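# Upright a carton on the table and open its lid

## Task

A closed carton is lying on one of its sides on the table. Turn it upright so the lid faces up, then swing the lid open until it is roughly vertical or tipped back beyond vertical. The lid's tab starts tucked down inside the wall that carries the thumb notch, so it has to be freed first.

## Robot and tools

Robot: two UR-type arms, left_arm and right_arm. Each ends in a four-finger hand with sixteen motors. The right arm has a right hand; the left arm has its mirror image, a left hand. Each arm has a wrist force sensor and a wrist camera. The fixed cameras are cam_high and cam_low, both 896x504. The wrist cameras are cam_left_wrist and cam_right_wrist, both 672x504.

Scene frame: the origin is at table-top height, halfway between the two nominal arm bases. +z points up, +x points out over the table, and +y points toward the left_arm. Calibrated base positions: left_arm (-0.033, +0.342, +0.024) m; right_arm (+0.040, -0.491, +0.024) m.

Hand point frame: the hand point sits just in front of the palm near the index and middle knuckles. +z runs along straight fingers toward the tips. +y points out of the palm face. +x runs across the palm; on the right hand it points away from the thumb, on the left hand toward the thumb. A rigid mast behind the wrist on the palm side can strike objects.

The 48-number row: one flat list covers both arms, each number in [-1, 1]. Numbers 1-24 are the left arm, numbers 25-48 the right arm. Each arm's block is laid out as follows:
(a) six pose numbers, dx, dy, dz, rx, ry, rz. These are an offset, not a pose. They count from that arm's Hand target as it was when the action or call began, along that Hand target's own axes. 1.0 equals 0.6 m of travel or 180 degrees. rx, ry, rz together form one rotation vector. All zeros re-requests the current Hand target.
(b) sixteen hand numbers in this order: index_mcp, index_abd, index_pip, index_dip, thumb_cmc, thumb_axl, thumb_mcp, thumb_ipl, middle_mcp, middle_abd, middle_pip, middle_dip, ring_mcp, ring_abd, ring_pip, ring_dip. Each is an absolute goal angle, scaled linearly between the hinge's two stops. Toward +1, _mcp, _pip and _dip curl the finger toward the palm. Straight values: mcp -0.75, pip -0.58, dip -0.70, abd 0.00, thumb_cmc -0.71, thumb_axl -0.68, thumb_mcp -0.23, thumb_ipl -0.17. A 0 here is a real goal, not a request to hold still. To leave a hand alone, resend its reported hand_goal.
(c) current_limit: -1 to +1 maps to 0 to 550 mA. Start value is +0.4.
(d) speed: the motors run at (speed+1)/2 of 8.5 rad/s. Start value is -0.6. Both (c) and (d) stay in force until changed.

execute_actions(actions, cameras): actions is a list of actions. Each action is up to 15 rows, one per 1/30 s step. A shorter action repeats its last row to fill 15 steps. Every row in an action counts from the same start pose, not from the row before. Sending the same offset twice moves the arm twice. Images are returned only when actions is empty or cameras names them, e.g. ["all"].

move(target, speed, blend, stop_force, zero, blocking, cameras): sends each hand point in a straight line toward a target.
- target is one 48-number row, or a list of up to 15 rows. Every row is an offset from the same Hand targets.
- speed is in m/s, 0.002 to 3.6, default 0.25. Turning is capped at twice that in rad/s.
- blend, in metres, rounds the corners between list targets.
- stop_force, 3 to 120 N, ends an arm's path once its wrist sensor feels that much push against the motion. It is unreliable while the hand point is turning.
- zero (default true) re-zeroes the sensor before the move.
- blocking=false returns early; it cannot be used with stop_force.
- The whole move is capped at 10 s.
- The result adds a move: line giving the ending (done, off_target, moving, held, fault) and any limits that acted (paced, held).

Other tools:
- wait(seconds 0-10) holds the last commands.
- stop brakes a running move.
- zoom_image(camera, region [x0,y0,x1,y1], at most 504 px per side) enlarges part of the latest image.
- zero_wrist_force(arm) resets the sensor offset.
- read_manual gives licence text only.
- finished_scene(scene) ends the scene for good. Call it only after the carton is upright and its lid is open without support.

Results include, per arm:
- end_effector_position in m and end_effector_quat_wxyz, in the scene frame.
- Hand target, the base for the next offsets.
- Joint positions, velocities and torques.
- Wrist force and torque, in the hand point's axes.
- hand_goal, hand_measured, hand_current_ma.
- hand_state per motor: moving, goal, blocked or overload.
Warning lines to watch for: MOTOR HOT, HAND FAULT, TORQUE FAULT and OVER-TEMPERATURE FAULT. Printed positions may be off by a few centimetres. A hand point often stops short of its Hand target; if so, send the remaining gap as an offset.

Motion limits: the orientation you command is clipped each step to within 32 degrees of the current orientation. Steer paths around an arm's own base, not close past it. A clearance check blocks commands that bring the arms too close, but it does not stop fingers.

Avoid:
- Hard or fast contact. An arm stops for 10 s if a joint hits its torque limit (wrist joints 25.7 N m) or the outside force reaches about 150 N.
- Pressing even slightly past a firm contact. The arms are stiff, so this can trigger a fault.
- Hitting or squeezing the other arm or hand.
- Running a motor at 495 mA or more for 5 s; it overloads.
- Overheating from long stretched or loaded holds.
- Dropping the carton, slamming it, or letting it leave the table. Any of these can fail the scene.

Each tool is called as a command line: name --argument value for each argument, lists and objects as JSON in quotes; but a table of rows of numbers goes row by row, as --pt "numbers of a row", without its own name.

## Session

execute_actions --actions '[]'

zoom_image --camera "cam_high" --region '[368, 216, 528, 336]'

zoom_image --camera "cam_low" --region '[303, 245, 463, 365]'

Scene clock: 0.00 s.
left_arm: end_effector_position=(+0.3719, +0.4346, +0.2541) hand_goal=(-0.754, +0.000, -0.576, -0.696, -0.714, -0.678, -0.226, -0.168, -0.754, +0.000, -0.576, -0.696, -0.754, +0.000, -0.576, -0.696) hand_measured=(-0.754, +0.000, -0.576, -0.696, -0.714, -0.678, -0.226, -0.168, -0.754, +0.000, -0.576, -0.696, -0.754, +0.000, -0.576, -0.696) hand_current_ma=(+0, +0, +0, +0, +0, +0, +0, +0, +0, +0, +0, +0, +0, +0, +0, +0) hand_state=(goal, goal, goal, goal, goal, goal, goal, goal, goal, goal, goal, goal, goal, goal, goal, goal) hand_current_limit=0.40 hand_speed=-0.60 end_effector_quat_wxyz=(+0.000, -0.010, +1.000, +0.000) | right_arm: end_effector_position=(+0.4500, -0.5577, +0.2541) hand_goal=(-0.754, +0.000, -0.576, -0.696, -0.714, -0.678, -0.226, -0.168, -0.754, +0.000, -0.576, -0.696, -0.754, +0.000, -0.576, -0.696) hand_measured=(-0.754, +0.000, -0.576, -0.696, -0.714, -0.678, -0.226, -0.168, -0.754, +0.000, -0.576, -0.696, -0.754, +0.000, -0.576, -0.696) hand_current_ma=(+0, +0, +0, +0, +0, +0, +0, +0, +0, +0, +0, +0, +0, +0, +0, +0) hand_state=(goal, goal, goal, goal, goal, goal, goal, goal, goal, goal, goal, goal, goal, goal, goal, goal) hand_current_limit=0.40 hand_speed=-0.60 end_effector_quat_wxyz=(+0.000, +1.000, +0.023, +0.000)
Joint positions: left_arm=[3.458 -1.419 -2.042 -1.252 1.571 -1.255] | right_arm=[-0.316 -1.723 2.042 -1.89 -1.571 1.255]
Joint velocities: within noise
Joint torques (N m): no reading
Wrist force (N): no reading
Wrist torque (N m): no reading
Wrist force, peak (N): no reading
Hand target: left_arm +0.3719, +0.4346, +0.2541; +0.000, -0.010, +1.000, +0.000 | right_arm +0.4500, -0.5577, +0.2541; +0.000, +1.000, +0.023, +0.000

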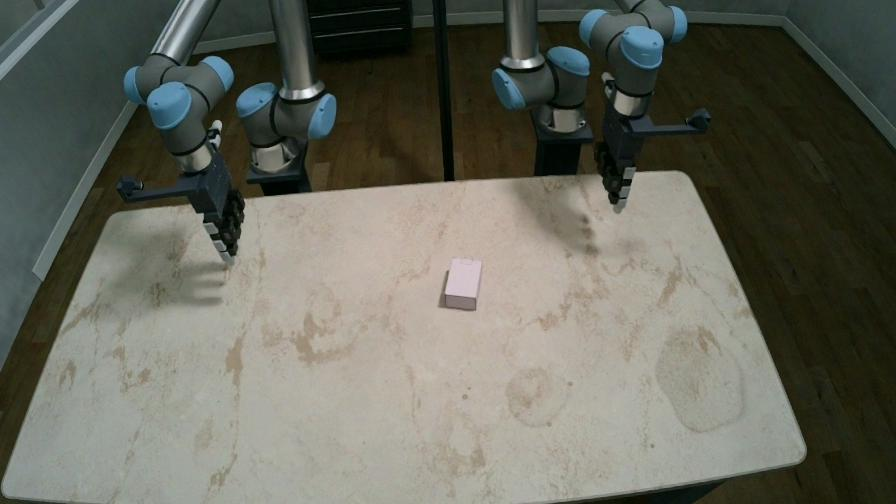

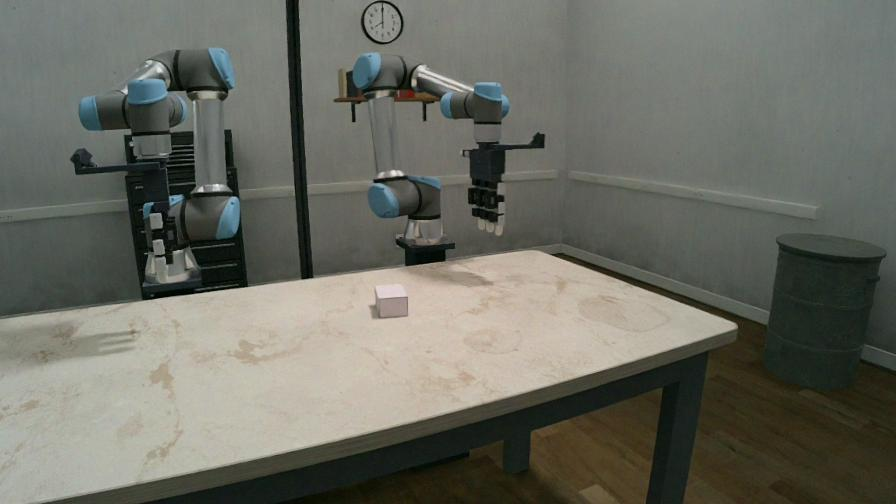

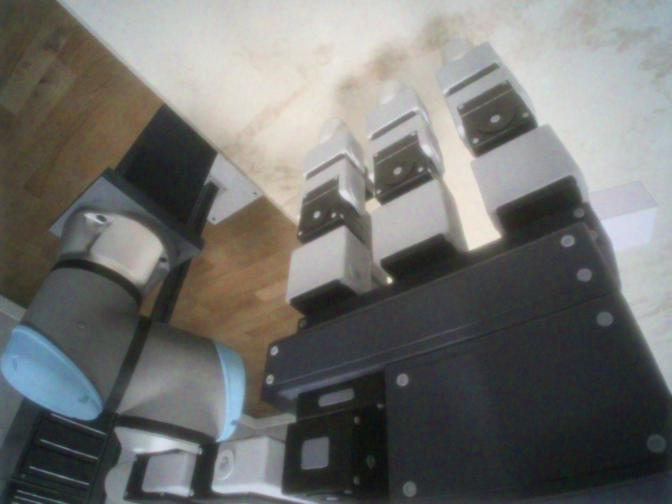

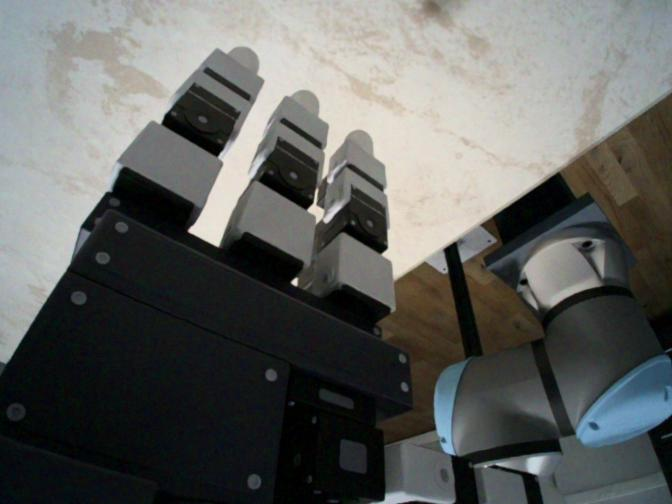

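Scaled by 3.150 from the camera's 896x504 image, which has a finer 1280x720 frame.

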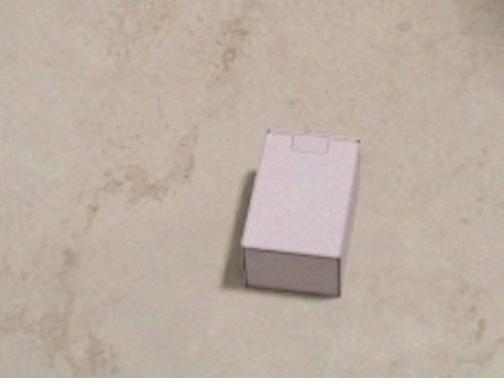

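Scaled by 3.150 from the camera's 896x504 image, which has a finer 1280x720 frame.

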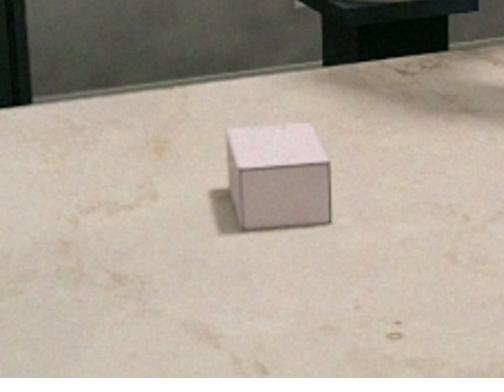

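move --target '[-0.0795,-0.698,-0.077,0,0,-0.425,-0.754,-0.13,-0.576,-0.696,-0.714,-0.678,-0.226,-0.168,-0.98,0,-0.98,-0.98,-0.754,0.13,-0.576,-0.696,0.4,-0.6,0,0,0,0,0,0,-0.754,0,-0.576,-0.696,-0.714,-0.678,-0.226,-0.168,-0.754,0,-0.576,-0.696,-0.754,0,-0.576,-0.696,0.4,-0.6]' --speed 0.35 --cameras '["cam_high","cam_low","cam_left_wrist"]'

zoom_image --camera "cam_high" --region '[378, 156, 538, 316]'

zoom_image --camera "cam_low" --region '[303, 185, 463, 345]'

Scene clock: 34.47 s.
left_arm: end_effector_position=(+0.4275, +0.0169, +0.3003) hand_goal=(-0.754, -0.130, -0.576, -0.696, -0.714, -0.678, -0.226, -0.168, -0.980, +0.000, -0.980, -0.980, -0.754, +0.130, -0.576, -0.696) hand_measured=(-0.754, -0.126, -0.576, -0.696, -0.714, -0.678, -0.224, -0.168, -0.966, +0.000, -0.972, -0.976, -0.754, +0.126, -0.576, -0.696) hand_current_ma=(+2, +12, -2, +0, -1, +2, +10, +1, +49, +0, +23, +10, +2, -12, -2, +0) hand_state=(goal, goal, goal, goal, goal, goal, goal, goal, goal, goal, goal, goal, goal, goal, goal, goal) hand_current_limit=0.40 hand_speed=-0.60 end_effector_quat_wxyz=(+0.000, -0.626, +0.779, +0.000) | right_arm: end_effector_position=(+0.4500, -0.5577, +0.2541) hand_goal=(-0.754, +0.000, -0.576, -0.696, -0.714, -0.678, -0.226, -0.168, -0.754, +0.000, -0.576, -0.696, -0.754, +0.000, -0.576, -0.696) hand_measured=(-0.754, +0.000, -0.576, -0.696, -0.714, -0.678, -0.224, -0.168, -0.754, +0.000, -0.576, -0.696, -0.754, +0.000, -0.576, -0.696) hand_current_ma=(+1, +0, +0, +0, +0, +1, +2, +0, +1, +0, +0, +0, +1, +0, +0, +0) hand_state=(goal, goal, goal, goal, goal, goal, goal, goal, goal, goal, goal, goal, goal, goal, goal, goal) hand_current_limit=0.40 hand_speed=-0.60 end_effector_quat_wxyz=(+0.000, +1.000, +0.023, +0.000)
Joint positions: left_arm=[2.804 -1.891 -1.404 -1.417 1.571 -3.243] | right_arm=[-0.316 -1.723 2.042 -1.89 -1.571 1.255]
Joint torques (N m): left_arm=[-13.39 29.76 37.44 -0.23 1.98 -1.51] | right_arm=[-1.09 -18.68 -22.91 -2.72 0.05 0.02]
Wrist force (N): left_arm=[-0.2 -0.1 -0.5] | right_arm=[-0.2 -0.2 0.0]
Wrist torque (N m): left_arm=[-0.01 -0.03 0.09] | right_arm=[-0.01 0.03 -0.02]
Wrist force, peak (N): left_arm=[0.3 0.8 0.3] | right_arm=[-0.7 -0.4 -0.3]
Hand target: left_arm +0.4275, +0.0168, +0.3003; +0.000, -0.627, +0.779, +0.000 | right_arm +0.4500, -0.5577, +0.2541; +0.000, +1.000, +0.023, +0.000
Off the commanded pose: left_arm 0.000 m, 0 deg | right_arm 0.000 m, 0 deg.
move: done
camera_calibration:
cam_left_wrist: T_world_to_cam=[[0.745145, 0.666764, -0.0135995, -0.356705], [0.447389, -0.484651, 0.751636, -0.460427], [0.494573, -0.566162, -0.659438, 0.119825], [0, 0, 0, 1]] pos_world=[0.412525, 0.0825317, 0.42024]
Images, in order (width x height): cam_high 896x504, cam_low 896x504, cam_left_wrist 672x504.

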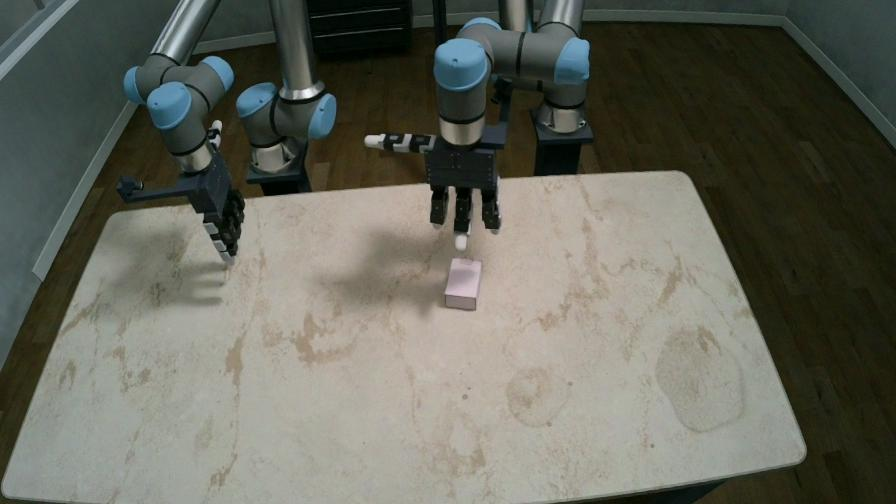

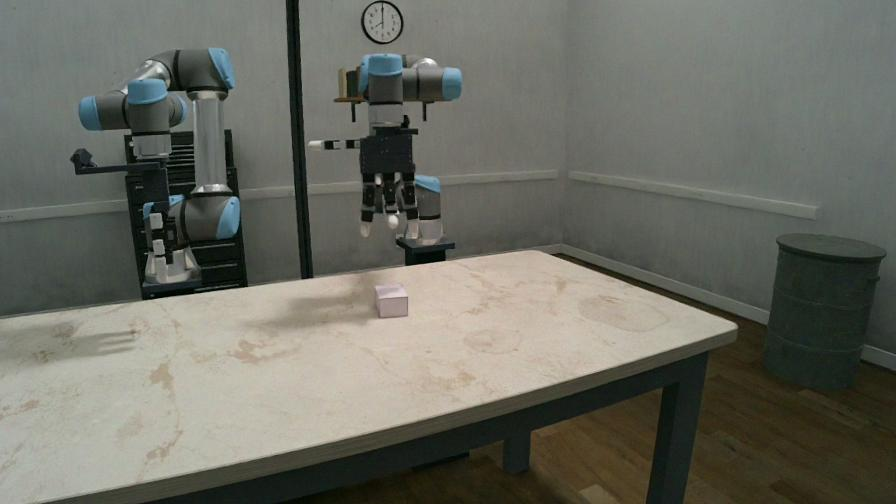

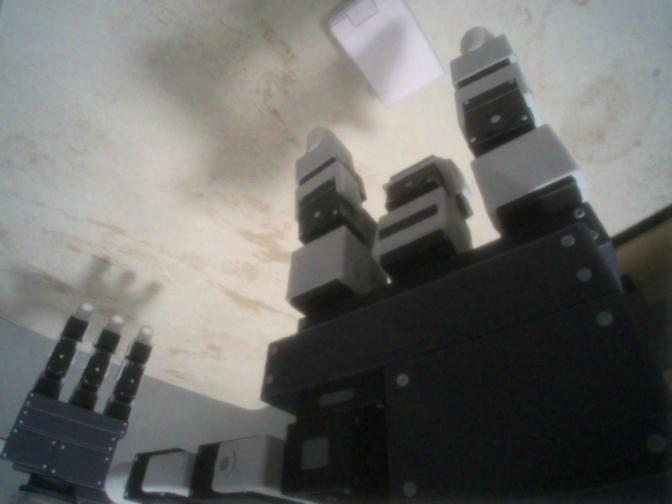

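Scaled by 3.150 from the camera's 896x504 image, which has a finer 1280x720 frame.

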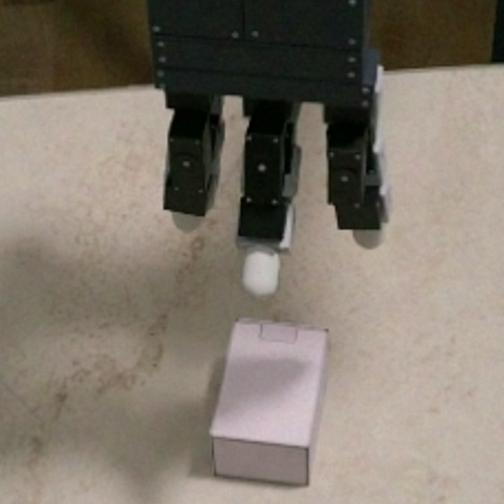

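Scaled by 3.150 from the camera's 896x504 image, which has a finer 1280x720 frame.

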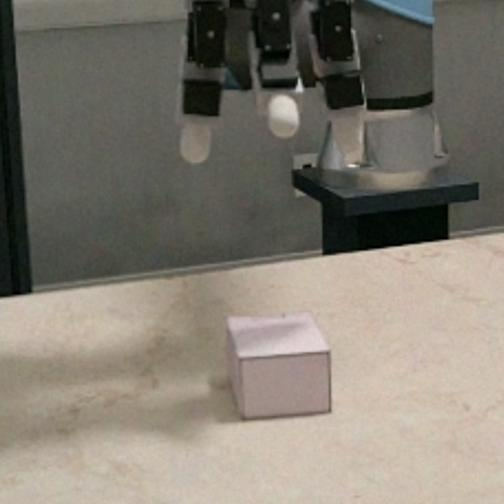

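move --target '[0,0,0.2383,0,0,0,-0.754,-0.13,-0.576,-0.696,-0.714,-0.678,-0.226,-0.168,-0.98,0,-0.98,-0.98,-0.754,0.13,-0.576,-0.696,0.4,-0.6,0,0,0,0,0,0,-0.754,0,-0.576,-0.696,-0.714,-0.678,-0.226,-0.168,-0.754,0,-0.576,-0.696,-0.754,0,-0.576,-0.696,0.4,-0.6]' --speed 0.08 --stop_force 6 --cameras '["cam_high"]'

zoom_image --camera "cam_high" --region '[380, 130, 600, 290]'

Scene clock: 58.27 s.
left_arm: end_effector_position=(+0.4275, +0.0168, +0.1573) hand_goal=(-0.754, -0.130, -0.576, -0.696, -0.714, -0.678, -0.226, -0.168, -0.980, +0.000, -0.980, -0.980, -0.754, +0.130, -0.576, -0.696) hand_measured=(-0.754, -0.126, -0.576, -0.696, -0.714, -0.678, -0.224, -0.168, -0.966, +0.000, -0.972, -0.976, -0.754, +0.126, -0.576, -0.696) hand_current_ma=(+2, +12, -2, +0, -1, +2, +10, +1, +48, +0, +23, +10, +2, -12, -2, +0) hand_state=(goal, goal, goal, goal, goal, goal, goal, goal, goal, goal, goal, goal, goal, goal, goal, goal) hand_current_limit=0.40 hand_speed=-0.60 end_effector_quat_wxyz=(+0.000, -0.627, +0.779, +0.000) | right_arm: end_effector_position=(+0.4500, -0.5577, +0.2541) hand_goal=(-0.754, +0.000, -0.576, -0.696, -0.714, -0.678, -0.226, -0.168, -0.754, +0.000, -0.576, -0.696, -0.754, +0.000, -0.576, -0.696) hand_measured=(-0.754, +0.000, -0.576, -0.696, -0.714, -0.678, -0.224, -0.168, -0.754, +0.000, -0.576, -0.696, -0.754, +0.000, -0.576, -0.696) hand_current_ma=(+1, +0, +0, +0, +0, +1, +2, +0, +1, +0, +0, +0, +1, +0, +0, +0) hand_state=(goal, goal, goal, goal, goal, goal, goal, goal, goal, goal, goal, goal, goal, goal, goal, goal) hand_current_limit=0.40 hand_speed=-0.60 end_effector_quat_wxyz=(+0.000, +1.000, +0.023, +0.000)
Joint positions: left_arm=[2.804 -1.999 -1.638 -1.076 1.571 -3.244] | right_arm=[-0.316 -1.723 2.042 -1.89 -1.571 1.255]
Joint torques (N m): left_arm=[3.18 32.21 9.19 5.24 -1.96 -1.45] | right_arm=[-0.36 -16.61 -21.48 -2.61 -0.14 0.13]
Wrist force (N): left_arm=[0.2 -0.5 -0.3] | right_arm=[-0.1 -0.3 0.1]
Wrist torque (N m): left_arm=[-0.07 -0.05 0.14] | right_arm=[-0.04 0.00 -0.02]
Wrist force, peak (N): left_arm=[0.0 -0.2 -1.2] | right_arm=[-0.8 -0.3 0.0]
Hand target: left_arm +0.4275, +0.0168, +0.1573; +0.000, -0.627, +0.779, +0.000 | right_arm +0.4500, -0.5577, +0.2541; +0.000, +1.000, +0.023, +0.000
Off the commanded pose: left_arm 0.000 m, 0 deg | right_arm 0.000 m, 0 deg.
move: done
Images, in order (width x height): cam_high 896x504.

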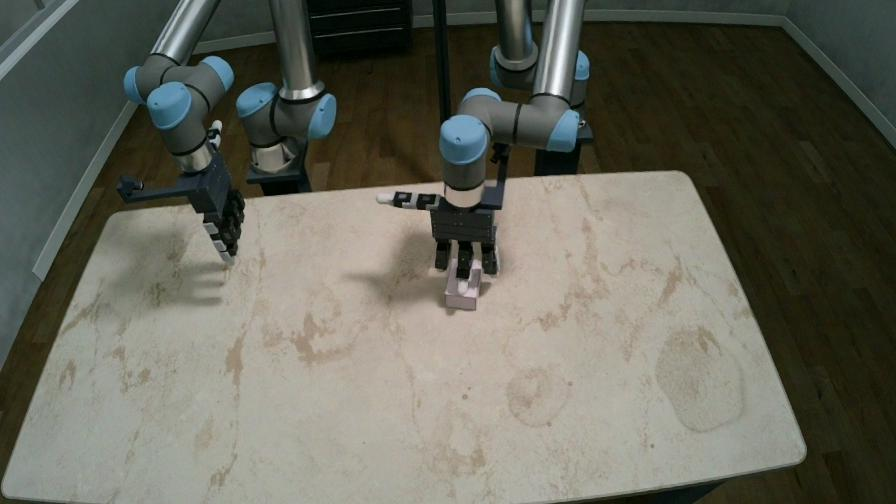

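Scaled by 2.291 from the camera's 896x504 image, which has a finer 1280x720 frame.

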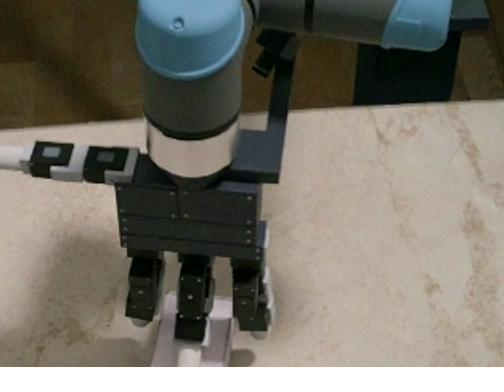

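move --target '[0,0,0,0,0,0,-0.754,0.4,-0.576,-0.696,-0.714,-0.678,-0.226,-0.168,-0.98,0,-0.98,-0.98,-0.754,-0.4,-0.576,-0.696,0.5,-0.93,0,0,0,0,0,0,-0.754,0,-0.576,-0.696,-0.714,-0.678,-0.226,-0.168,0.6,0,0.6,-0.1,0.6,0,0.6,-0.1,0.6,-0.6]' --cameras '["cam_high","cam_low"]'

zoom_image --camera "cam_low" --region '[330, 150, 530, 290]'

Scene clock: 62.83 s.
left_arm: end_effector_position=(+0.4275, +0.0168, +0.1573) hand_goal=(-0.754, +0.400, -0.576, -0.696, -0.714, -0.678, -0.226, -0.168, -0.980, +0.000, -0.980, -0.980, -0.754, -0.400, -0.576, -0.696) hand_measured=(-0.754, +0.016, -0.576, -0.696, -0.714, -0.678, -0.224, -0.168, -0.966, +0.000, -0.972, -0.976, -0.754, -0.022, -0.576, -0.696) hand_current_ma=(+2, -412, -2, +0, -1, +2, +10, +1, +48, +0, +23, +10, +2, +412, -2, +0) hand_state=(goal, blocked, goal, goal, goal, goal, goal, goal, goal, goal, goal, goal, goal, blocked, goal, goal) hand_current_limit=0.50 hand_speed=-0.93 end_effector_quat_wxyz=(+0.000, -0.627, +0.779, +0.000) | right_arm: end_effector_position=(+0.4500, -0.5577, +0.2541) hand_goal=(-0.754, +0.000, -0.576, -0.696, -0.714, -0.678, -0.226, -0.168, +0.600, +0.000, +0.600, -0.100, +0.600, +0.000, +0.600, -0.100) hand_measured=(-0.754, +0.000, -0.576, -0.696, -0.714, -0.678, -0.224, -0.168, +0.582, +0.000, +0.596, -0.102, +0.582, +0.000, +0.598, -0.102) hand_current_ma=(+1, +0, +0, +0, +0, +1, +2, +0, -33, +0, -3, -2, -33, +0, -2, -2) hand_state=(goal, goal, goal, goal, goal, goal, goal, goal, goal, goal, goal, goal, goal, goal, goal, goal) hand_current_limit=0.60 hand_speed=-0.60 end_effector_quat_wxyz=(+0.000, +1.000, +0.023, +0.000)
Joint positions: left_arm=[2.804 -1.999 -1.638 -1.076 1.571 -3.244] | right_arm=[-0.316 -1.723 2.042 -1.89 -1.571 1.255]
Joint torques (N m): left_arm=[6.9 32.49 11.17 5.35 -1.8 -1.26] | right_arm=[-0.39 -16.08 -24.19 -2.53 -0.2 -0.01]
Wrist force (N): left_arm=[0.0 -0.3 -0.3] | right_arm=[-0.3 -0.6 0.0]
Wrist torque (N m): left_arm=[-0.05 -0.04 0.12] | right_arm=[0.03 0.04 -0.04]
Wrist force, peak (N): left_arm=[0.2 -0.2 -0.9] | right_arm=[-0.5 -0.2 -0.5]
Hand target: left_arm +0.4275, +0.0168, +0.1573; +0.000, -0.627, +0.779, +0.000 | right_arm +0.4500, -0.5577, +0.2541; +0.000, +1.000, +0.023, +0.000
Off the commanded pose: left_arm 0.000 m, 0 deg | right_arm 0.000 m, 0 deg.
move: done
Images, in order (width x height): cam_high 896x504, cam_low 896x504.

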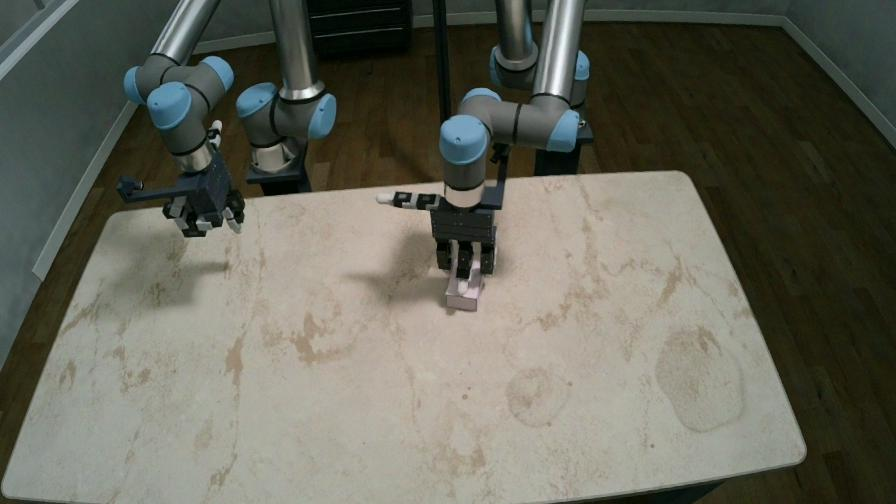

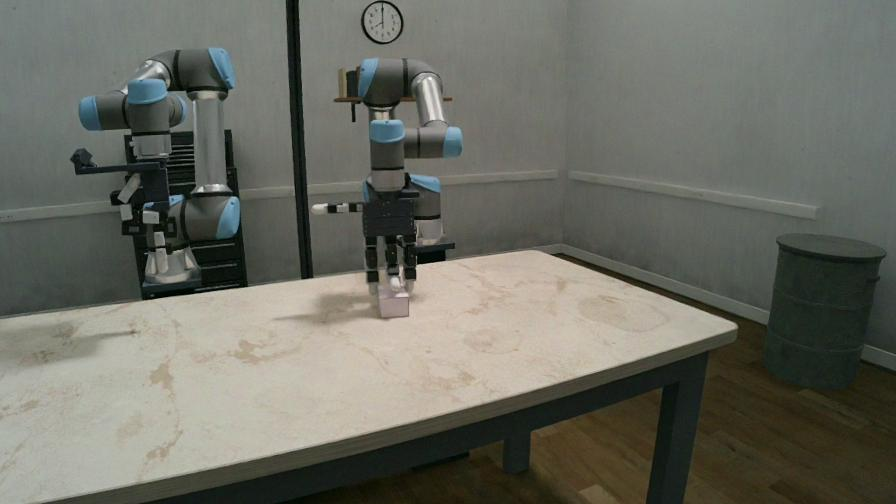

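Scaled by 2.520 from the camera's 896x504 image, which has a finer 1280x720 frame.

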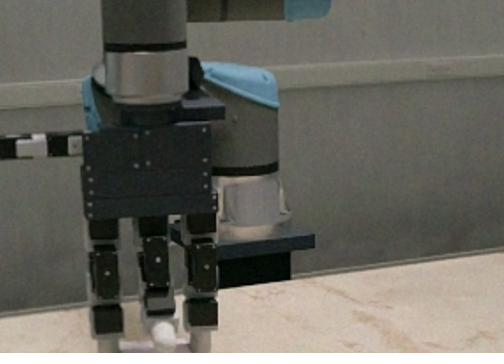

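move --target '[0,0,-0.22,0,0,0,-0.754,0.4,-0.576,-0.696,-0.714,-0.678,-0.226,-0.168,-0.98,0,-0.98,-0.98,-0.754,-0.4,-0.576,-0.696,0.5,-0.93,0,0,0,0,0,0,-0.754,0,-0.576,-0.696,-0.714,-0.678,-0.226,-0.168,0.6,0,0.6,-0.1,0.6,0,0.6,-0.1,0.6,-0.6]' --speed 0.06 --cameras '["cam_high","cam_low"]'

zoom_image --camera "cam_low" --region '[330, 120, 530, 290]'

zoom_image --camera "cam_high" --region '[380, 110, 600, 290]'

Scene clock: 69.40 s.
left_arm: end_effector_position=(+0.4275, +0.0168, +0.2893) hand_goal=(-0.754, +0.400, -0.576, -0.696, -0.714, -0.678, -0.226, -0.168, -0.980, +0.000, -0.980, -0.980, -0.754, -0.400, -0.576, -0.696) hand_measured=(-0.754, +0.016, -0.576, -0.696, -0.714, -0.678, -0.224, -0.168, -0.966, +0.000, -0.972, -0.976, -0.754, -0.022, -0.576, -0.696) hand_current_ma=(+2, -413, -2, +0, -1, +2, +10, +1, +48, +0, +23, +10, +2, +412, -2, +0) hand_state=(goal, blocked, goal, goal, goal, goal, goal, goal, goal, goal, goal, goal, goal, blocked, goal, goal) hand_current_limit=0.50 hand_speed=-0.93 end_effector_quat_wxyz=(+0.000, -0.627, +0.779, +0.000) | right_arm: end_effector_position=(+0.4500, -0.5577, +0.2541) hand_goal=(-0.754, +0.000, -0.576, -0.696, -0.714, -0.678, -0.226, -0.168, +0.600, +0.000, +0.600, -0.100, +0.600, +0.000, +0.600, -0.100) hand_measured=(-0.754, +0.000, -0.576, -0.696, -0.714, -0.678, -0.224, -0.168, +0.582, +0.000, +0.596, -0.102, +0.582, +0.000, +0.598, -0.102) hand_current_ma=(+1, +0, +0, +0, +0, +1, +2, +0, -33, +0, -3, -2, -33, +0, -2, -2) hand_state=(goal, goal, goal, goal, goal, goal, goal, goal, goal, goal, goal, goal, goal, goal, goal, goal) hand_current_limit=0.60 hand_speed=-0.60 end_effector_quat_wxyz=(+0.000, +1.000, +0.023, +0.000)
Joint positions: left_arm=[2.804 -1.896 -1.427 -1.39 1.571 -3.244] | right_arm=[-0.316 -1.723 2.042 -1.89 -1.571 1.255]
Joint torques (N m): left_arm=[7.34 45.76 36.98 -0.29 -0.46 -0.09] | right_arm=[-0.62 -16.12 -22.71 -2.6 -0.52 0.03]
Wrist force (N): left_arm=[0.1 -0.1 -0.3] | right_arm=[-0.2 -0.2 -0.1]
Wrist torque (N m): left_arm=[-0.03 -0.06 0.11] | right_arm=[0.09 0.03 -0.03]
Wrist force, peak (N): left_arm=[0.1 -0.1 -0.8] | right_arm=[-0.7 -0.3 0.1]
Hand target: left_arm +0.4275, +0.0168, +0.2893; +0.000, -0.627, +0.779, +0.000 | right_arm +0.4500, -0.5577, +0.2541; +0.000, +1.000, +0.023, +0.000
Off the commanded pose: left_arm 0.000 m, 0 deg | right_arm 0.000 m, 0 deg.
move: done
Images, in order (width x height): cam_high 896x504, cam_low 896x504.

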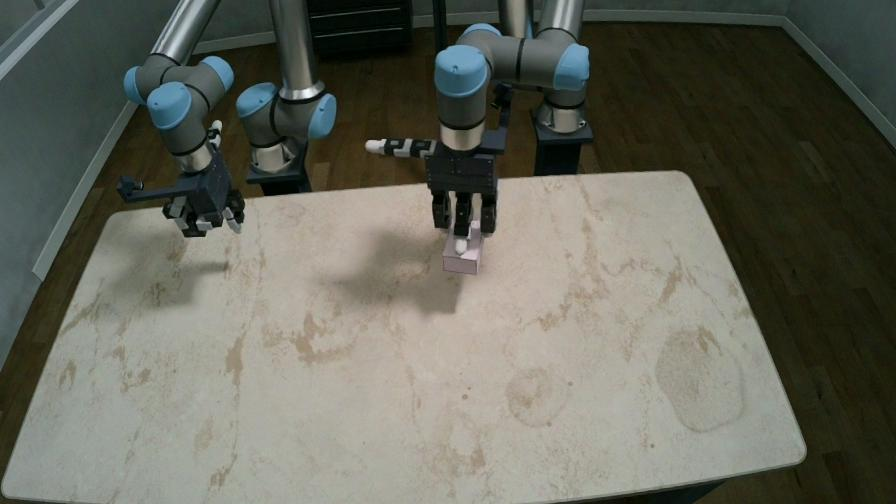

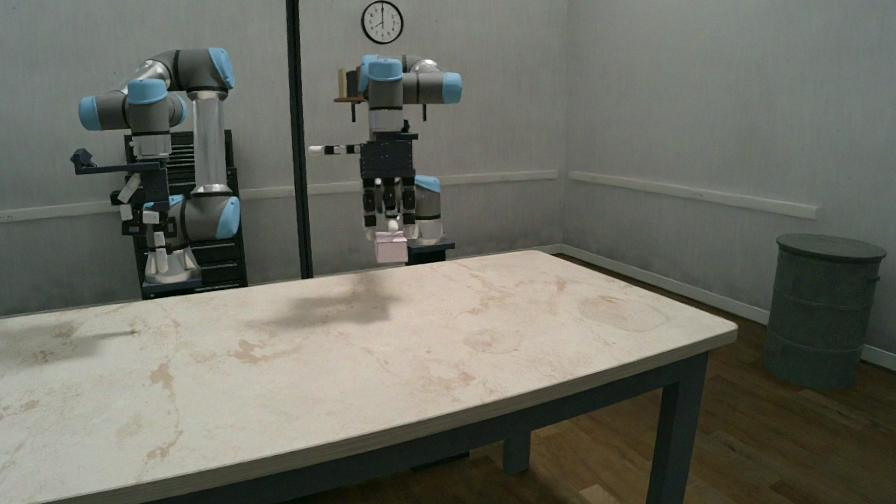

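Scaled by 2.520 from the camera's 896x504 image, which has a finer 1280x720 frame.

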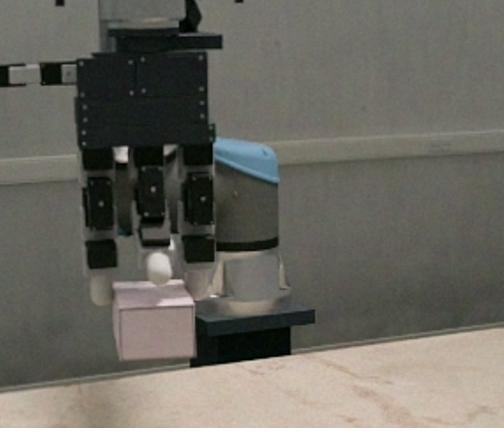

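Scaled by 2.291 from the camera's 896x504 image, which has a finer 1280x720 frame.

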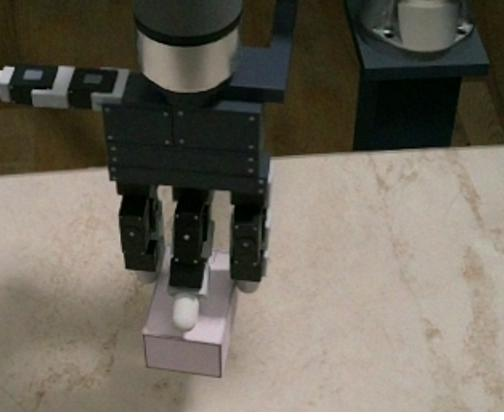

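move --target '[0,0,0,0,0,0,-0.754,0.4,-0.576,-0.696,-0.714,-0.678,-0.226,-0.168,-0.98,0,-0.576,-0.696,-0.754,-0.4,-0.576,-0.696,0.5,-0.93,0,0,0,0,0,0,-0.754,0,-0.576,-0.696,-0.714,-0.678,-0.226,-0.168,0.6,0,0.6,-0.1,0.6,0,0.6,-0.1,0.6,-0.6]' --cameras '["cam_high","cam_low"]'

zoom_image --camera "cam_low" --region '[330, 120, 530, 290]'

zoom_image --camera "cam_high" --region '[380, 110, 600, 290]'

Scene clock: 81.03 s.
left_arm: end_effector_position=(+0.4275, +0.0168, +0.2893) hand_goal=(-0.754, +0.400, -0.576, -0.696, -0.714, -0.678, -0.226, -0.168, -0.980, +0.000, -0.576, -0.696, -0.754, -0.400, -0.576, -0.696) hand_measured=(-0.754, +0.016, -0.576, -0.696, -0.714, -0.678, -0.224, -0.168, -0.978, +0.000, -0.584, -0.702, -0.752, -0.024, -0.576, -0.696) hand_current_ma=(+3, -412, -2, +0, -1, +2, +10, +1, +3, +0, -29, -17, +8, +412, +1, +0) hand_state=(goal, blocked, goal, goal, goal, goal, goal, goal, goal, goal, goal, goal, goal, blocked, goal, goal) hand_current_limit=0.50 hand_speed=-0.93 end_effector_quat_wxyz=(+0.000, -0.627, +0.779, +0.000) | right_arm: end_effector_position=(+0.4500, -0.5577, +0.2541) hand_goal=(-0.754, +0.000, -0.576, -0.696, -0.714, -0.678, -0.226, -0.168, +0.600, +0.000, +0.600, -0.100, +0.600, +0.000, +0.600, -0.100) hand_measured=(-0.754, +0.000, -0.576, -0.696, -0.714, -0.678, -0.224, -0.168, +0.582, +0.000, +0.596, -0.102, +0.582, +0.000, +0.598, -0.102) hand_current_ma=(+1, +0, +0, +0, +0, +1, +2, +0, -33, +0, -3, -2, -33, +0, -2, -2) hand_state=(goal, goal, goal, goal, goal, goal, goal, goal, goal, goal, goal, goal, goal, goal, goal, goal) hand_current_limit=0.60 hand_speed=-0.60 end_effector_quat_wxyz=(+0.000, +1.000, +0.023, +0.000)
Joint positions: left_arm=[2.804 -1.896 -1.427 -1.39 1.571 -3.244] | right_arm=[-0.316 -1.723 2.042 -1.89 -1.571 1.255]
Joint torques (N m): left_arm=[6.52 44 37.82 -0.27 1.95 0.85] | right_arm=[-0.7 -16.87 -22.66 -2.69 -0.37 0.25]
Wrist force (N): left_arm=[-0.1 -0.1 -0.2] | right_arm=[-0.4 -0.3 -0.1]
Wrist torque (N m): left_arm=[-0.03 -0.04 0.10] | right_arm=[0.08 0.04 -0.04]
Wrist force, peak (N): left_arm=[-0.1 0.0 -0.6] | right_arm=[-0.6 -0.5 -0.3]
Hand target: left_arm +0.4275, +0.0168, +0.2893; +0.000, -0.627, +0.779, +0.000 | right_arm +0.4500, -0.5577, +0.2541; +0.000, +1.000, +0.023, +0.000
Off the commanded pose: left_arm 0.000 m, 0 deg | right_arm 0.000 m, 0 deg.
move: done
Images, in order (width x height): cam_high 896x504, cam_low 896x504.

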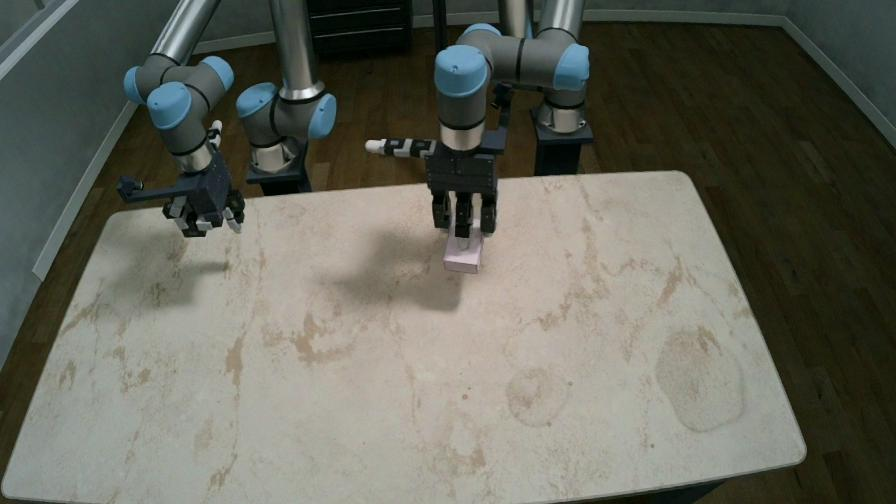

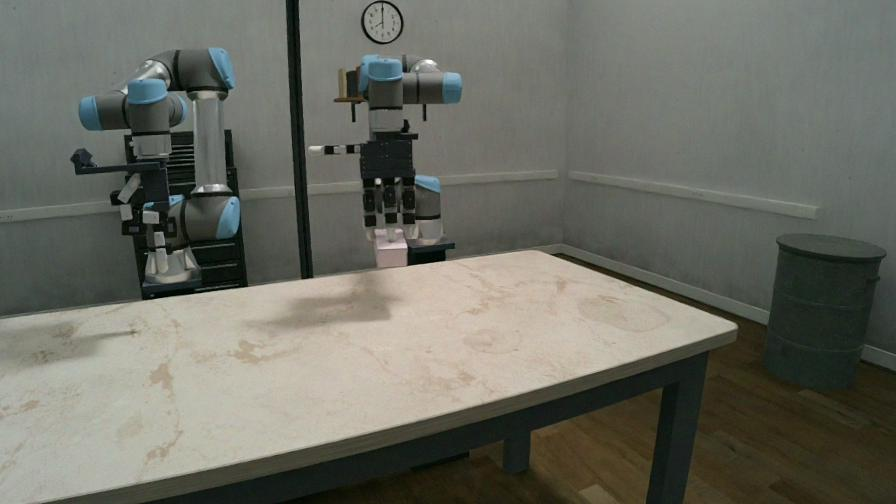

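Scaled by 2.520 from the camera's 896x504 image, which has a finer 1280x720 frame.

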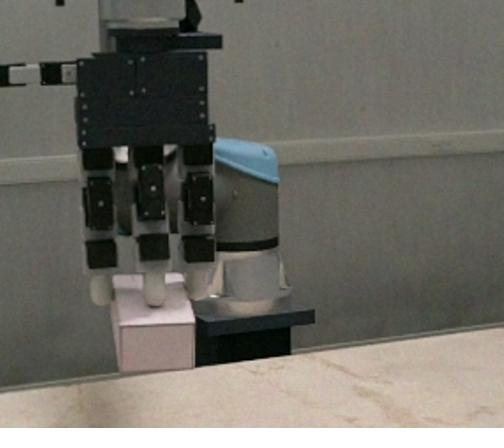

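Scaled by 2.291 from the camera's 896x504 image, which has a finer 1280x720 frame.

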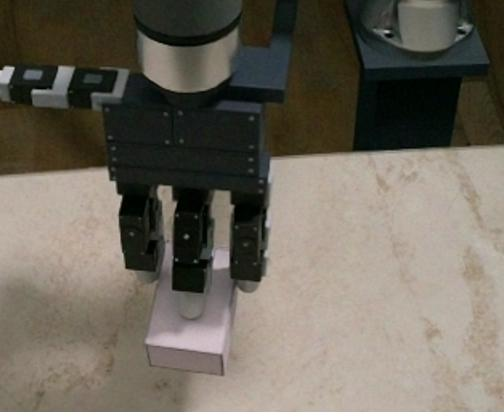

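move --target '[0,0,0,0,0,0,-0.754,0.4,-0.576,-0.696,-0.714,-0.678,-0.226,-0.168,-0.9,0,-0.576,-0.696,-0.754,-0.4,-0.576,-0.696,0.5,-0.93,0,0,0,0,0,0,-0.754,0,-0.576,-0.696,-0.714,-0.678,-0.226,-0.168,0.6,0,0.6,-0.1,0.6,0,0.6,-0.1,0.6,-0.6]' --cameras '["cam_high","cam_low"]'

zoom_image --camera "cam_low" --region '[330, 120, 530, 290]'

zoom_image --camera "cam_high" --region '[380, 110, 600, 290]'

Scene clock: 86.87 s.
left_arm: end_effector_position=(+0.4275, +0.0168, +0.2893) hand_goal=(-0.754, +0.400, -0.576, -0.696, -0.714, -0.678, -0.226, -0.168, -0.900, +0.000, -0.576, -0.696, -0.754, -0.400, -0.576, -0.696) hand_measured=(-0.752, +0.016, -0.576, -0.696, -0.714, -0.678, -0.224, -0.168, -0.916, +0.000, -0.584, -0.702, -0.750, -0.024, -0.574, -0.696) hand_current_ma=(+8, -412, +1, +0, -1, +2, +10, +1, -62, +0, -29, -17, +14, +412, +4, +0) hand_state=(goal, blocked, goal, goal, goal, goal, goal, goal, goal, goal, goal, goal, goal, blocked, goal, goal) hand_current_limit=0.50 hand_speed=-0.93 end_effector_quat_wxyz=(+0.000, -0.627, +0.779, +0.000) | right_arm: end_effector_position=(+0.4500, -0.5577, +0.2541) hand_goal=(-0.754, +0.000, -0.576, -0.696, -0.714, -0.678, -0.226, -0.168, +0.600, +0.000, +0.600, -0.100, +0.600, +0.000, +0.600, -0.100) hand_measured=(-0.754, +0.000, -0.576, -0.696, -0.714, -0.678, -0.224, -0.168, +0.582, +0.000, +0.596, -0.102, +0.582, +0.000, +0.598, -0.102) hand_current_ma=(+1, +0, +0, +0, +0, +1, +2, +0, -33, +0, -3, -2, -33, +0, -2, -2) hand_state=(goal, goal, goal, goal, goal, goal, goal, goal, goal, goal, goal, goal, goal, goal, goal, goal) hand_current_limit=0.60 hand_speed=-0.60 end_effector_quat_wxyz=(+0.000, +1.000, +0.023, +0.000)
Joint positions: left_arm=[2.804 -1.896 -1.427 -1.39 1.571 -3.244] | right_arm=[-0.316 -1.723 2.042 -1.89 -1.571 1.255]
Joint torques (N m): left_arm=[4.94 40.95 35.82 0.02 1.86 0.85] | right_arm=[0.98 -17.58 -24.91 -2.75 -0.38 0.45]
Wrist force (N): left_arm=[-0.2 0.0 -0.2] | right_arm=[-0.2 -0.2 0.0]
Wrist torque (N m): left_arm=[-0.02 -0.02 0.09] | right_arm=[0.09 0.02 -0.02]
Wrist force, peak (N): left_arm=[-0.1 -0.4 -0.4] | right_arm=[-0.4 -0.6 -0.3]
Hand target: left_arm +0.4275, +0.0168, +0.2893; +0.000, -0.627, +0.779, +0.000 | right_arm +0.4500, -0.5577, +0.2541; +0.000, +1.000, +0.023, +0.000
Off the commanded pose: left_arm 0.000 m, 0 deg | right_arm 0.000 m, 0 deg.
move: done
Images, in order (width x height): cam_high 896x504, cam_low 896x504.

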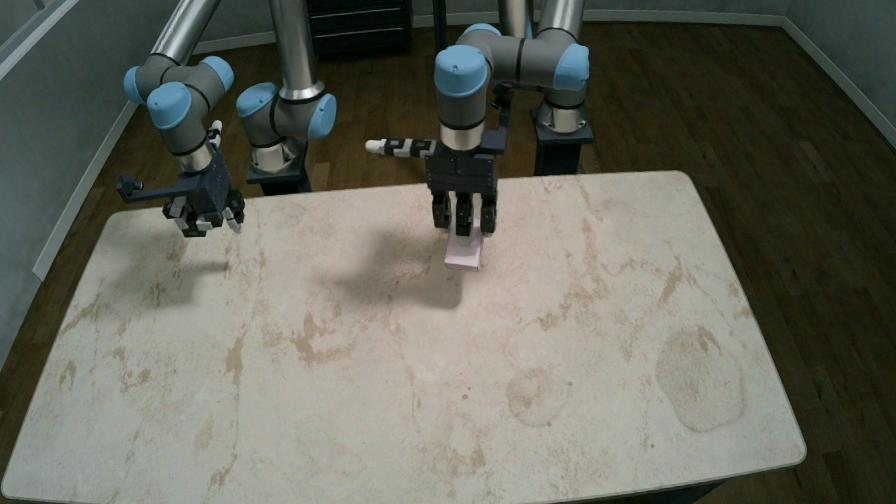

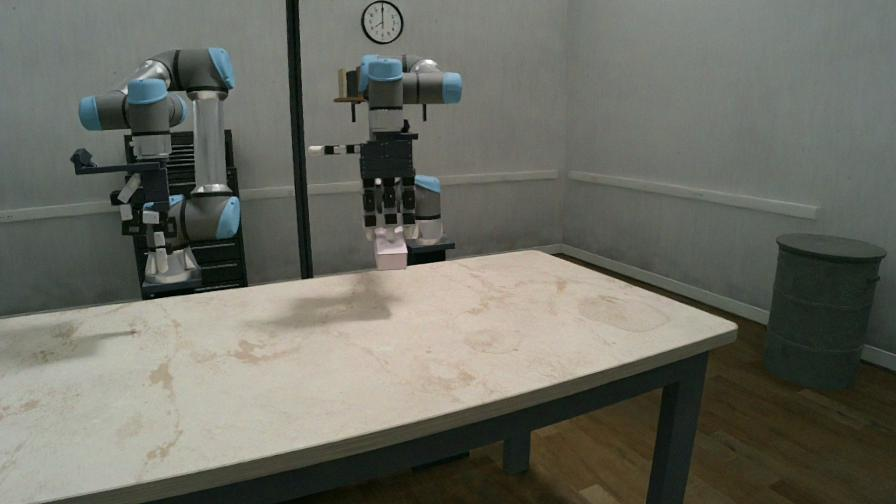

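Scaled by 2.520 from the camera's 896x504 image, which has a finer 1280x720 frame.

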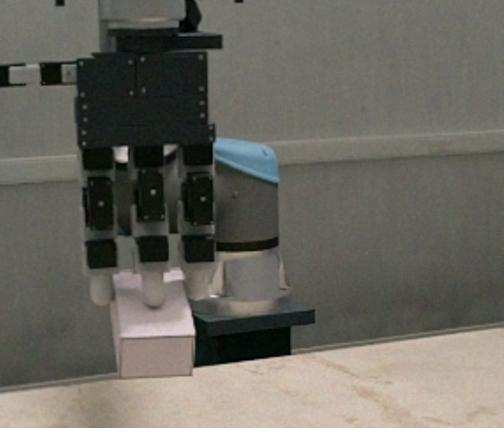

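Scaled by 2.291 from the camera's 896x504 image, which has a finer 1280x720 frame.

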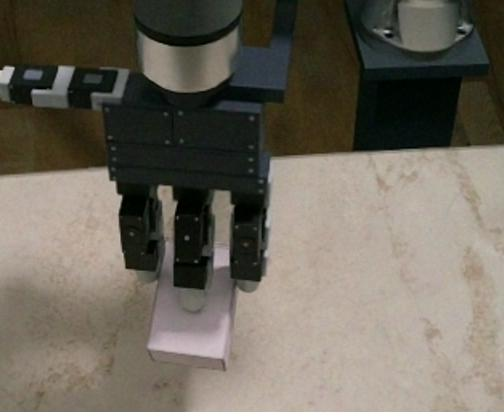

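Now ~35° rotated. Continue, with motor strength fine.

move --target '[0,0,0,0,0,0,-0.754,0.4,-0.576,-0.696,-0.714,-0.678,-0.226,-0.168,-0.77,0,-0.576,-0.696,-0.754,-0.4,-0.576,-0.696,0.5,-0.93,0,0,0,0,0,0,-0.754,0,-0.576,-0.696,-0.714,-0.678,-0.226,-0.168,0.6,0,0.6,-0.1,0.6,0,0.6,-0.1,0.6,-0.6]' --cameras '["cam_high","cam_low"]'

zoom_image --camera "cam_low" --region '[330, 120, 530, 290]'

zoom_image --camera "cam_high" --region '[380, 110, 600, 290]'

Scene clock: 94.87 s.
left_arm: end_effector_position=(+0.4275, +0.0168, +0.2893) hand_goal=(-0.754, +0.400, -0.576, -0.696, -0.714, -0.678, -0.226, -0.168, -0.770, +0.000, -0.576, -0.696, -0.754, -0.400, -0.576, -0.696) hand_measured=(-0.744, +0.016, -0.570, -0.694, -0.714, -0.678, -0.224, -0.168, -0.832, +0.000, -0.592, -0.704, -0.742, -0.024, -0.570, -0.694) hand_current_ma=(+40, -413, +22, +6, -1, +2, +10, +1, -273, +0, -54, -23, +48, +412, +21, +7) hand_state=(goal, blocked, goal, goal, goal, goal, goal, goal, blocked, goal, goal, goal, goal, blocked, goal, goal) hand_current_limit=0.50 hand_speed=-0.93 end_effector_quat_wxyz=(+0.000, -0.627, +0.779, +0.000) | right_arm: end_effector_position=(+0.4500, -0.5577, +0.2541) hand_goal=(-0.754, +0.000, -0.576, -0.696, -0.714, -0.678, -0.226, -0.168, +0.600, +0.000, +0.600, -0.100, +0.600, +0.000, +0.600, -0.100) hand_measured=(-0.754, +0.000, -0.576, -0.696, -0.714, -0.678, -0.224, -0.168, +0.582, +0.000, +0.596, -0.102, +0.582, +0.000, +0.598, -0.102) hand_current_ma=(+1, +0, +0, +0, +0, +1, +2, +0, -33, +0, -3, -2, -33, +0, -2, -2) hand_state=(goal, goal, goal, goal, goal, goal, goal, goal, goal, goal, goal, goal, goal, goal, goal, goal) hand_current_limit=0.60 hand_speed=-0.60 end_effector_quat_wxyz=(+0.000, +1.000, +0.023, +0.000)
Joint positions: left_arm=[2.804 -1.896 -1.427 -1.39 1.571 -3.244] | right_arm=[-0.316 -1.723 2.042 -1.89 -1.571 1.255]
Joint torques (N m): left_arm=[3.84 37.48 35.42 0.29 1.63 0.79] | right_arm=[-0.12 -16.21 -23.73 -2.8 -0.38 0.35]
Wrist force (N): left_arm=[0.0 -0.1 -0.5] | right_arm=[-0.3 -0.2 -0.1]
Wrist torque (N m): left_arm=[0.02 -0.04 0.10] | right_arm=[0.09 0.03 -0.03]
Wrist force, peak (N): left_arm=[0.0 -0.3 -0.5] | right_arm=[-0.7 -0.2 0.3]
Hand target: left_arm +0.4275, +0.0168, +0.2893; +0.000, -0.627, +0.779, +0.000 | right_arm +0.4500, -0.5577, +0.2541; +0.000, +1.000, +0.023, +0.000
Off the commanded pose: left_arm 0.000 m, 0 deg | right_arm 0.000 m, 0 deg.
move: done
Images, in order (width x height): cam_high 896x504, cam_low 896x504.

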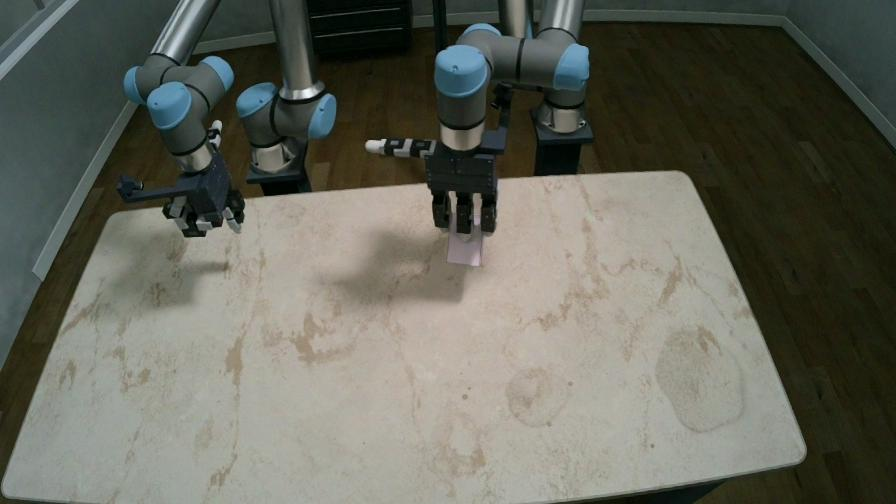

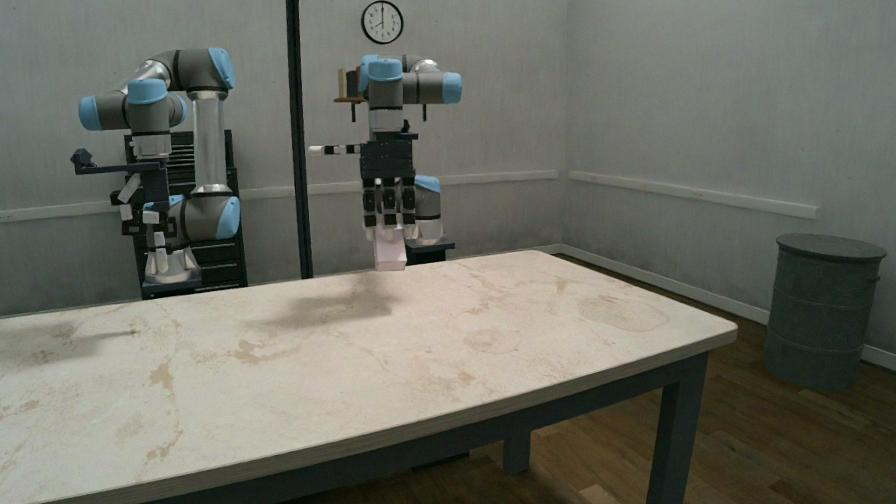

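Scaled by 2.520 from the camera's 896x504 image, which has a finer 1280x720 frame.

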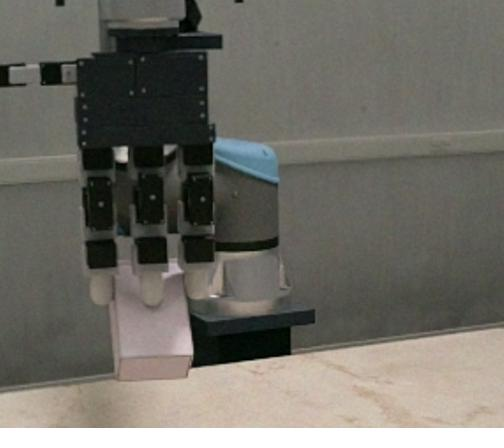

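Scaled by 2.291 from the camera's 896x504 image, which has a finer 1280x720 frame.

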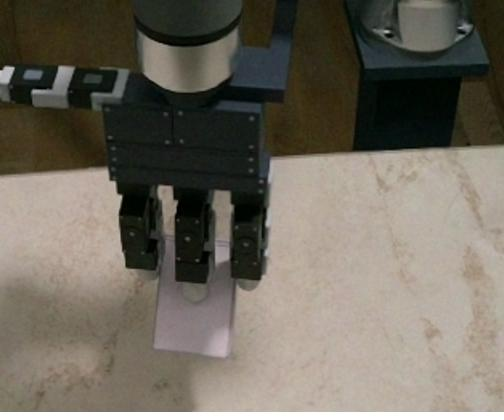

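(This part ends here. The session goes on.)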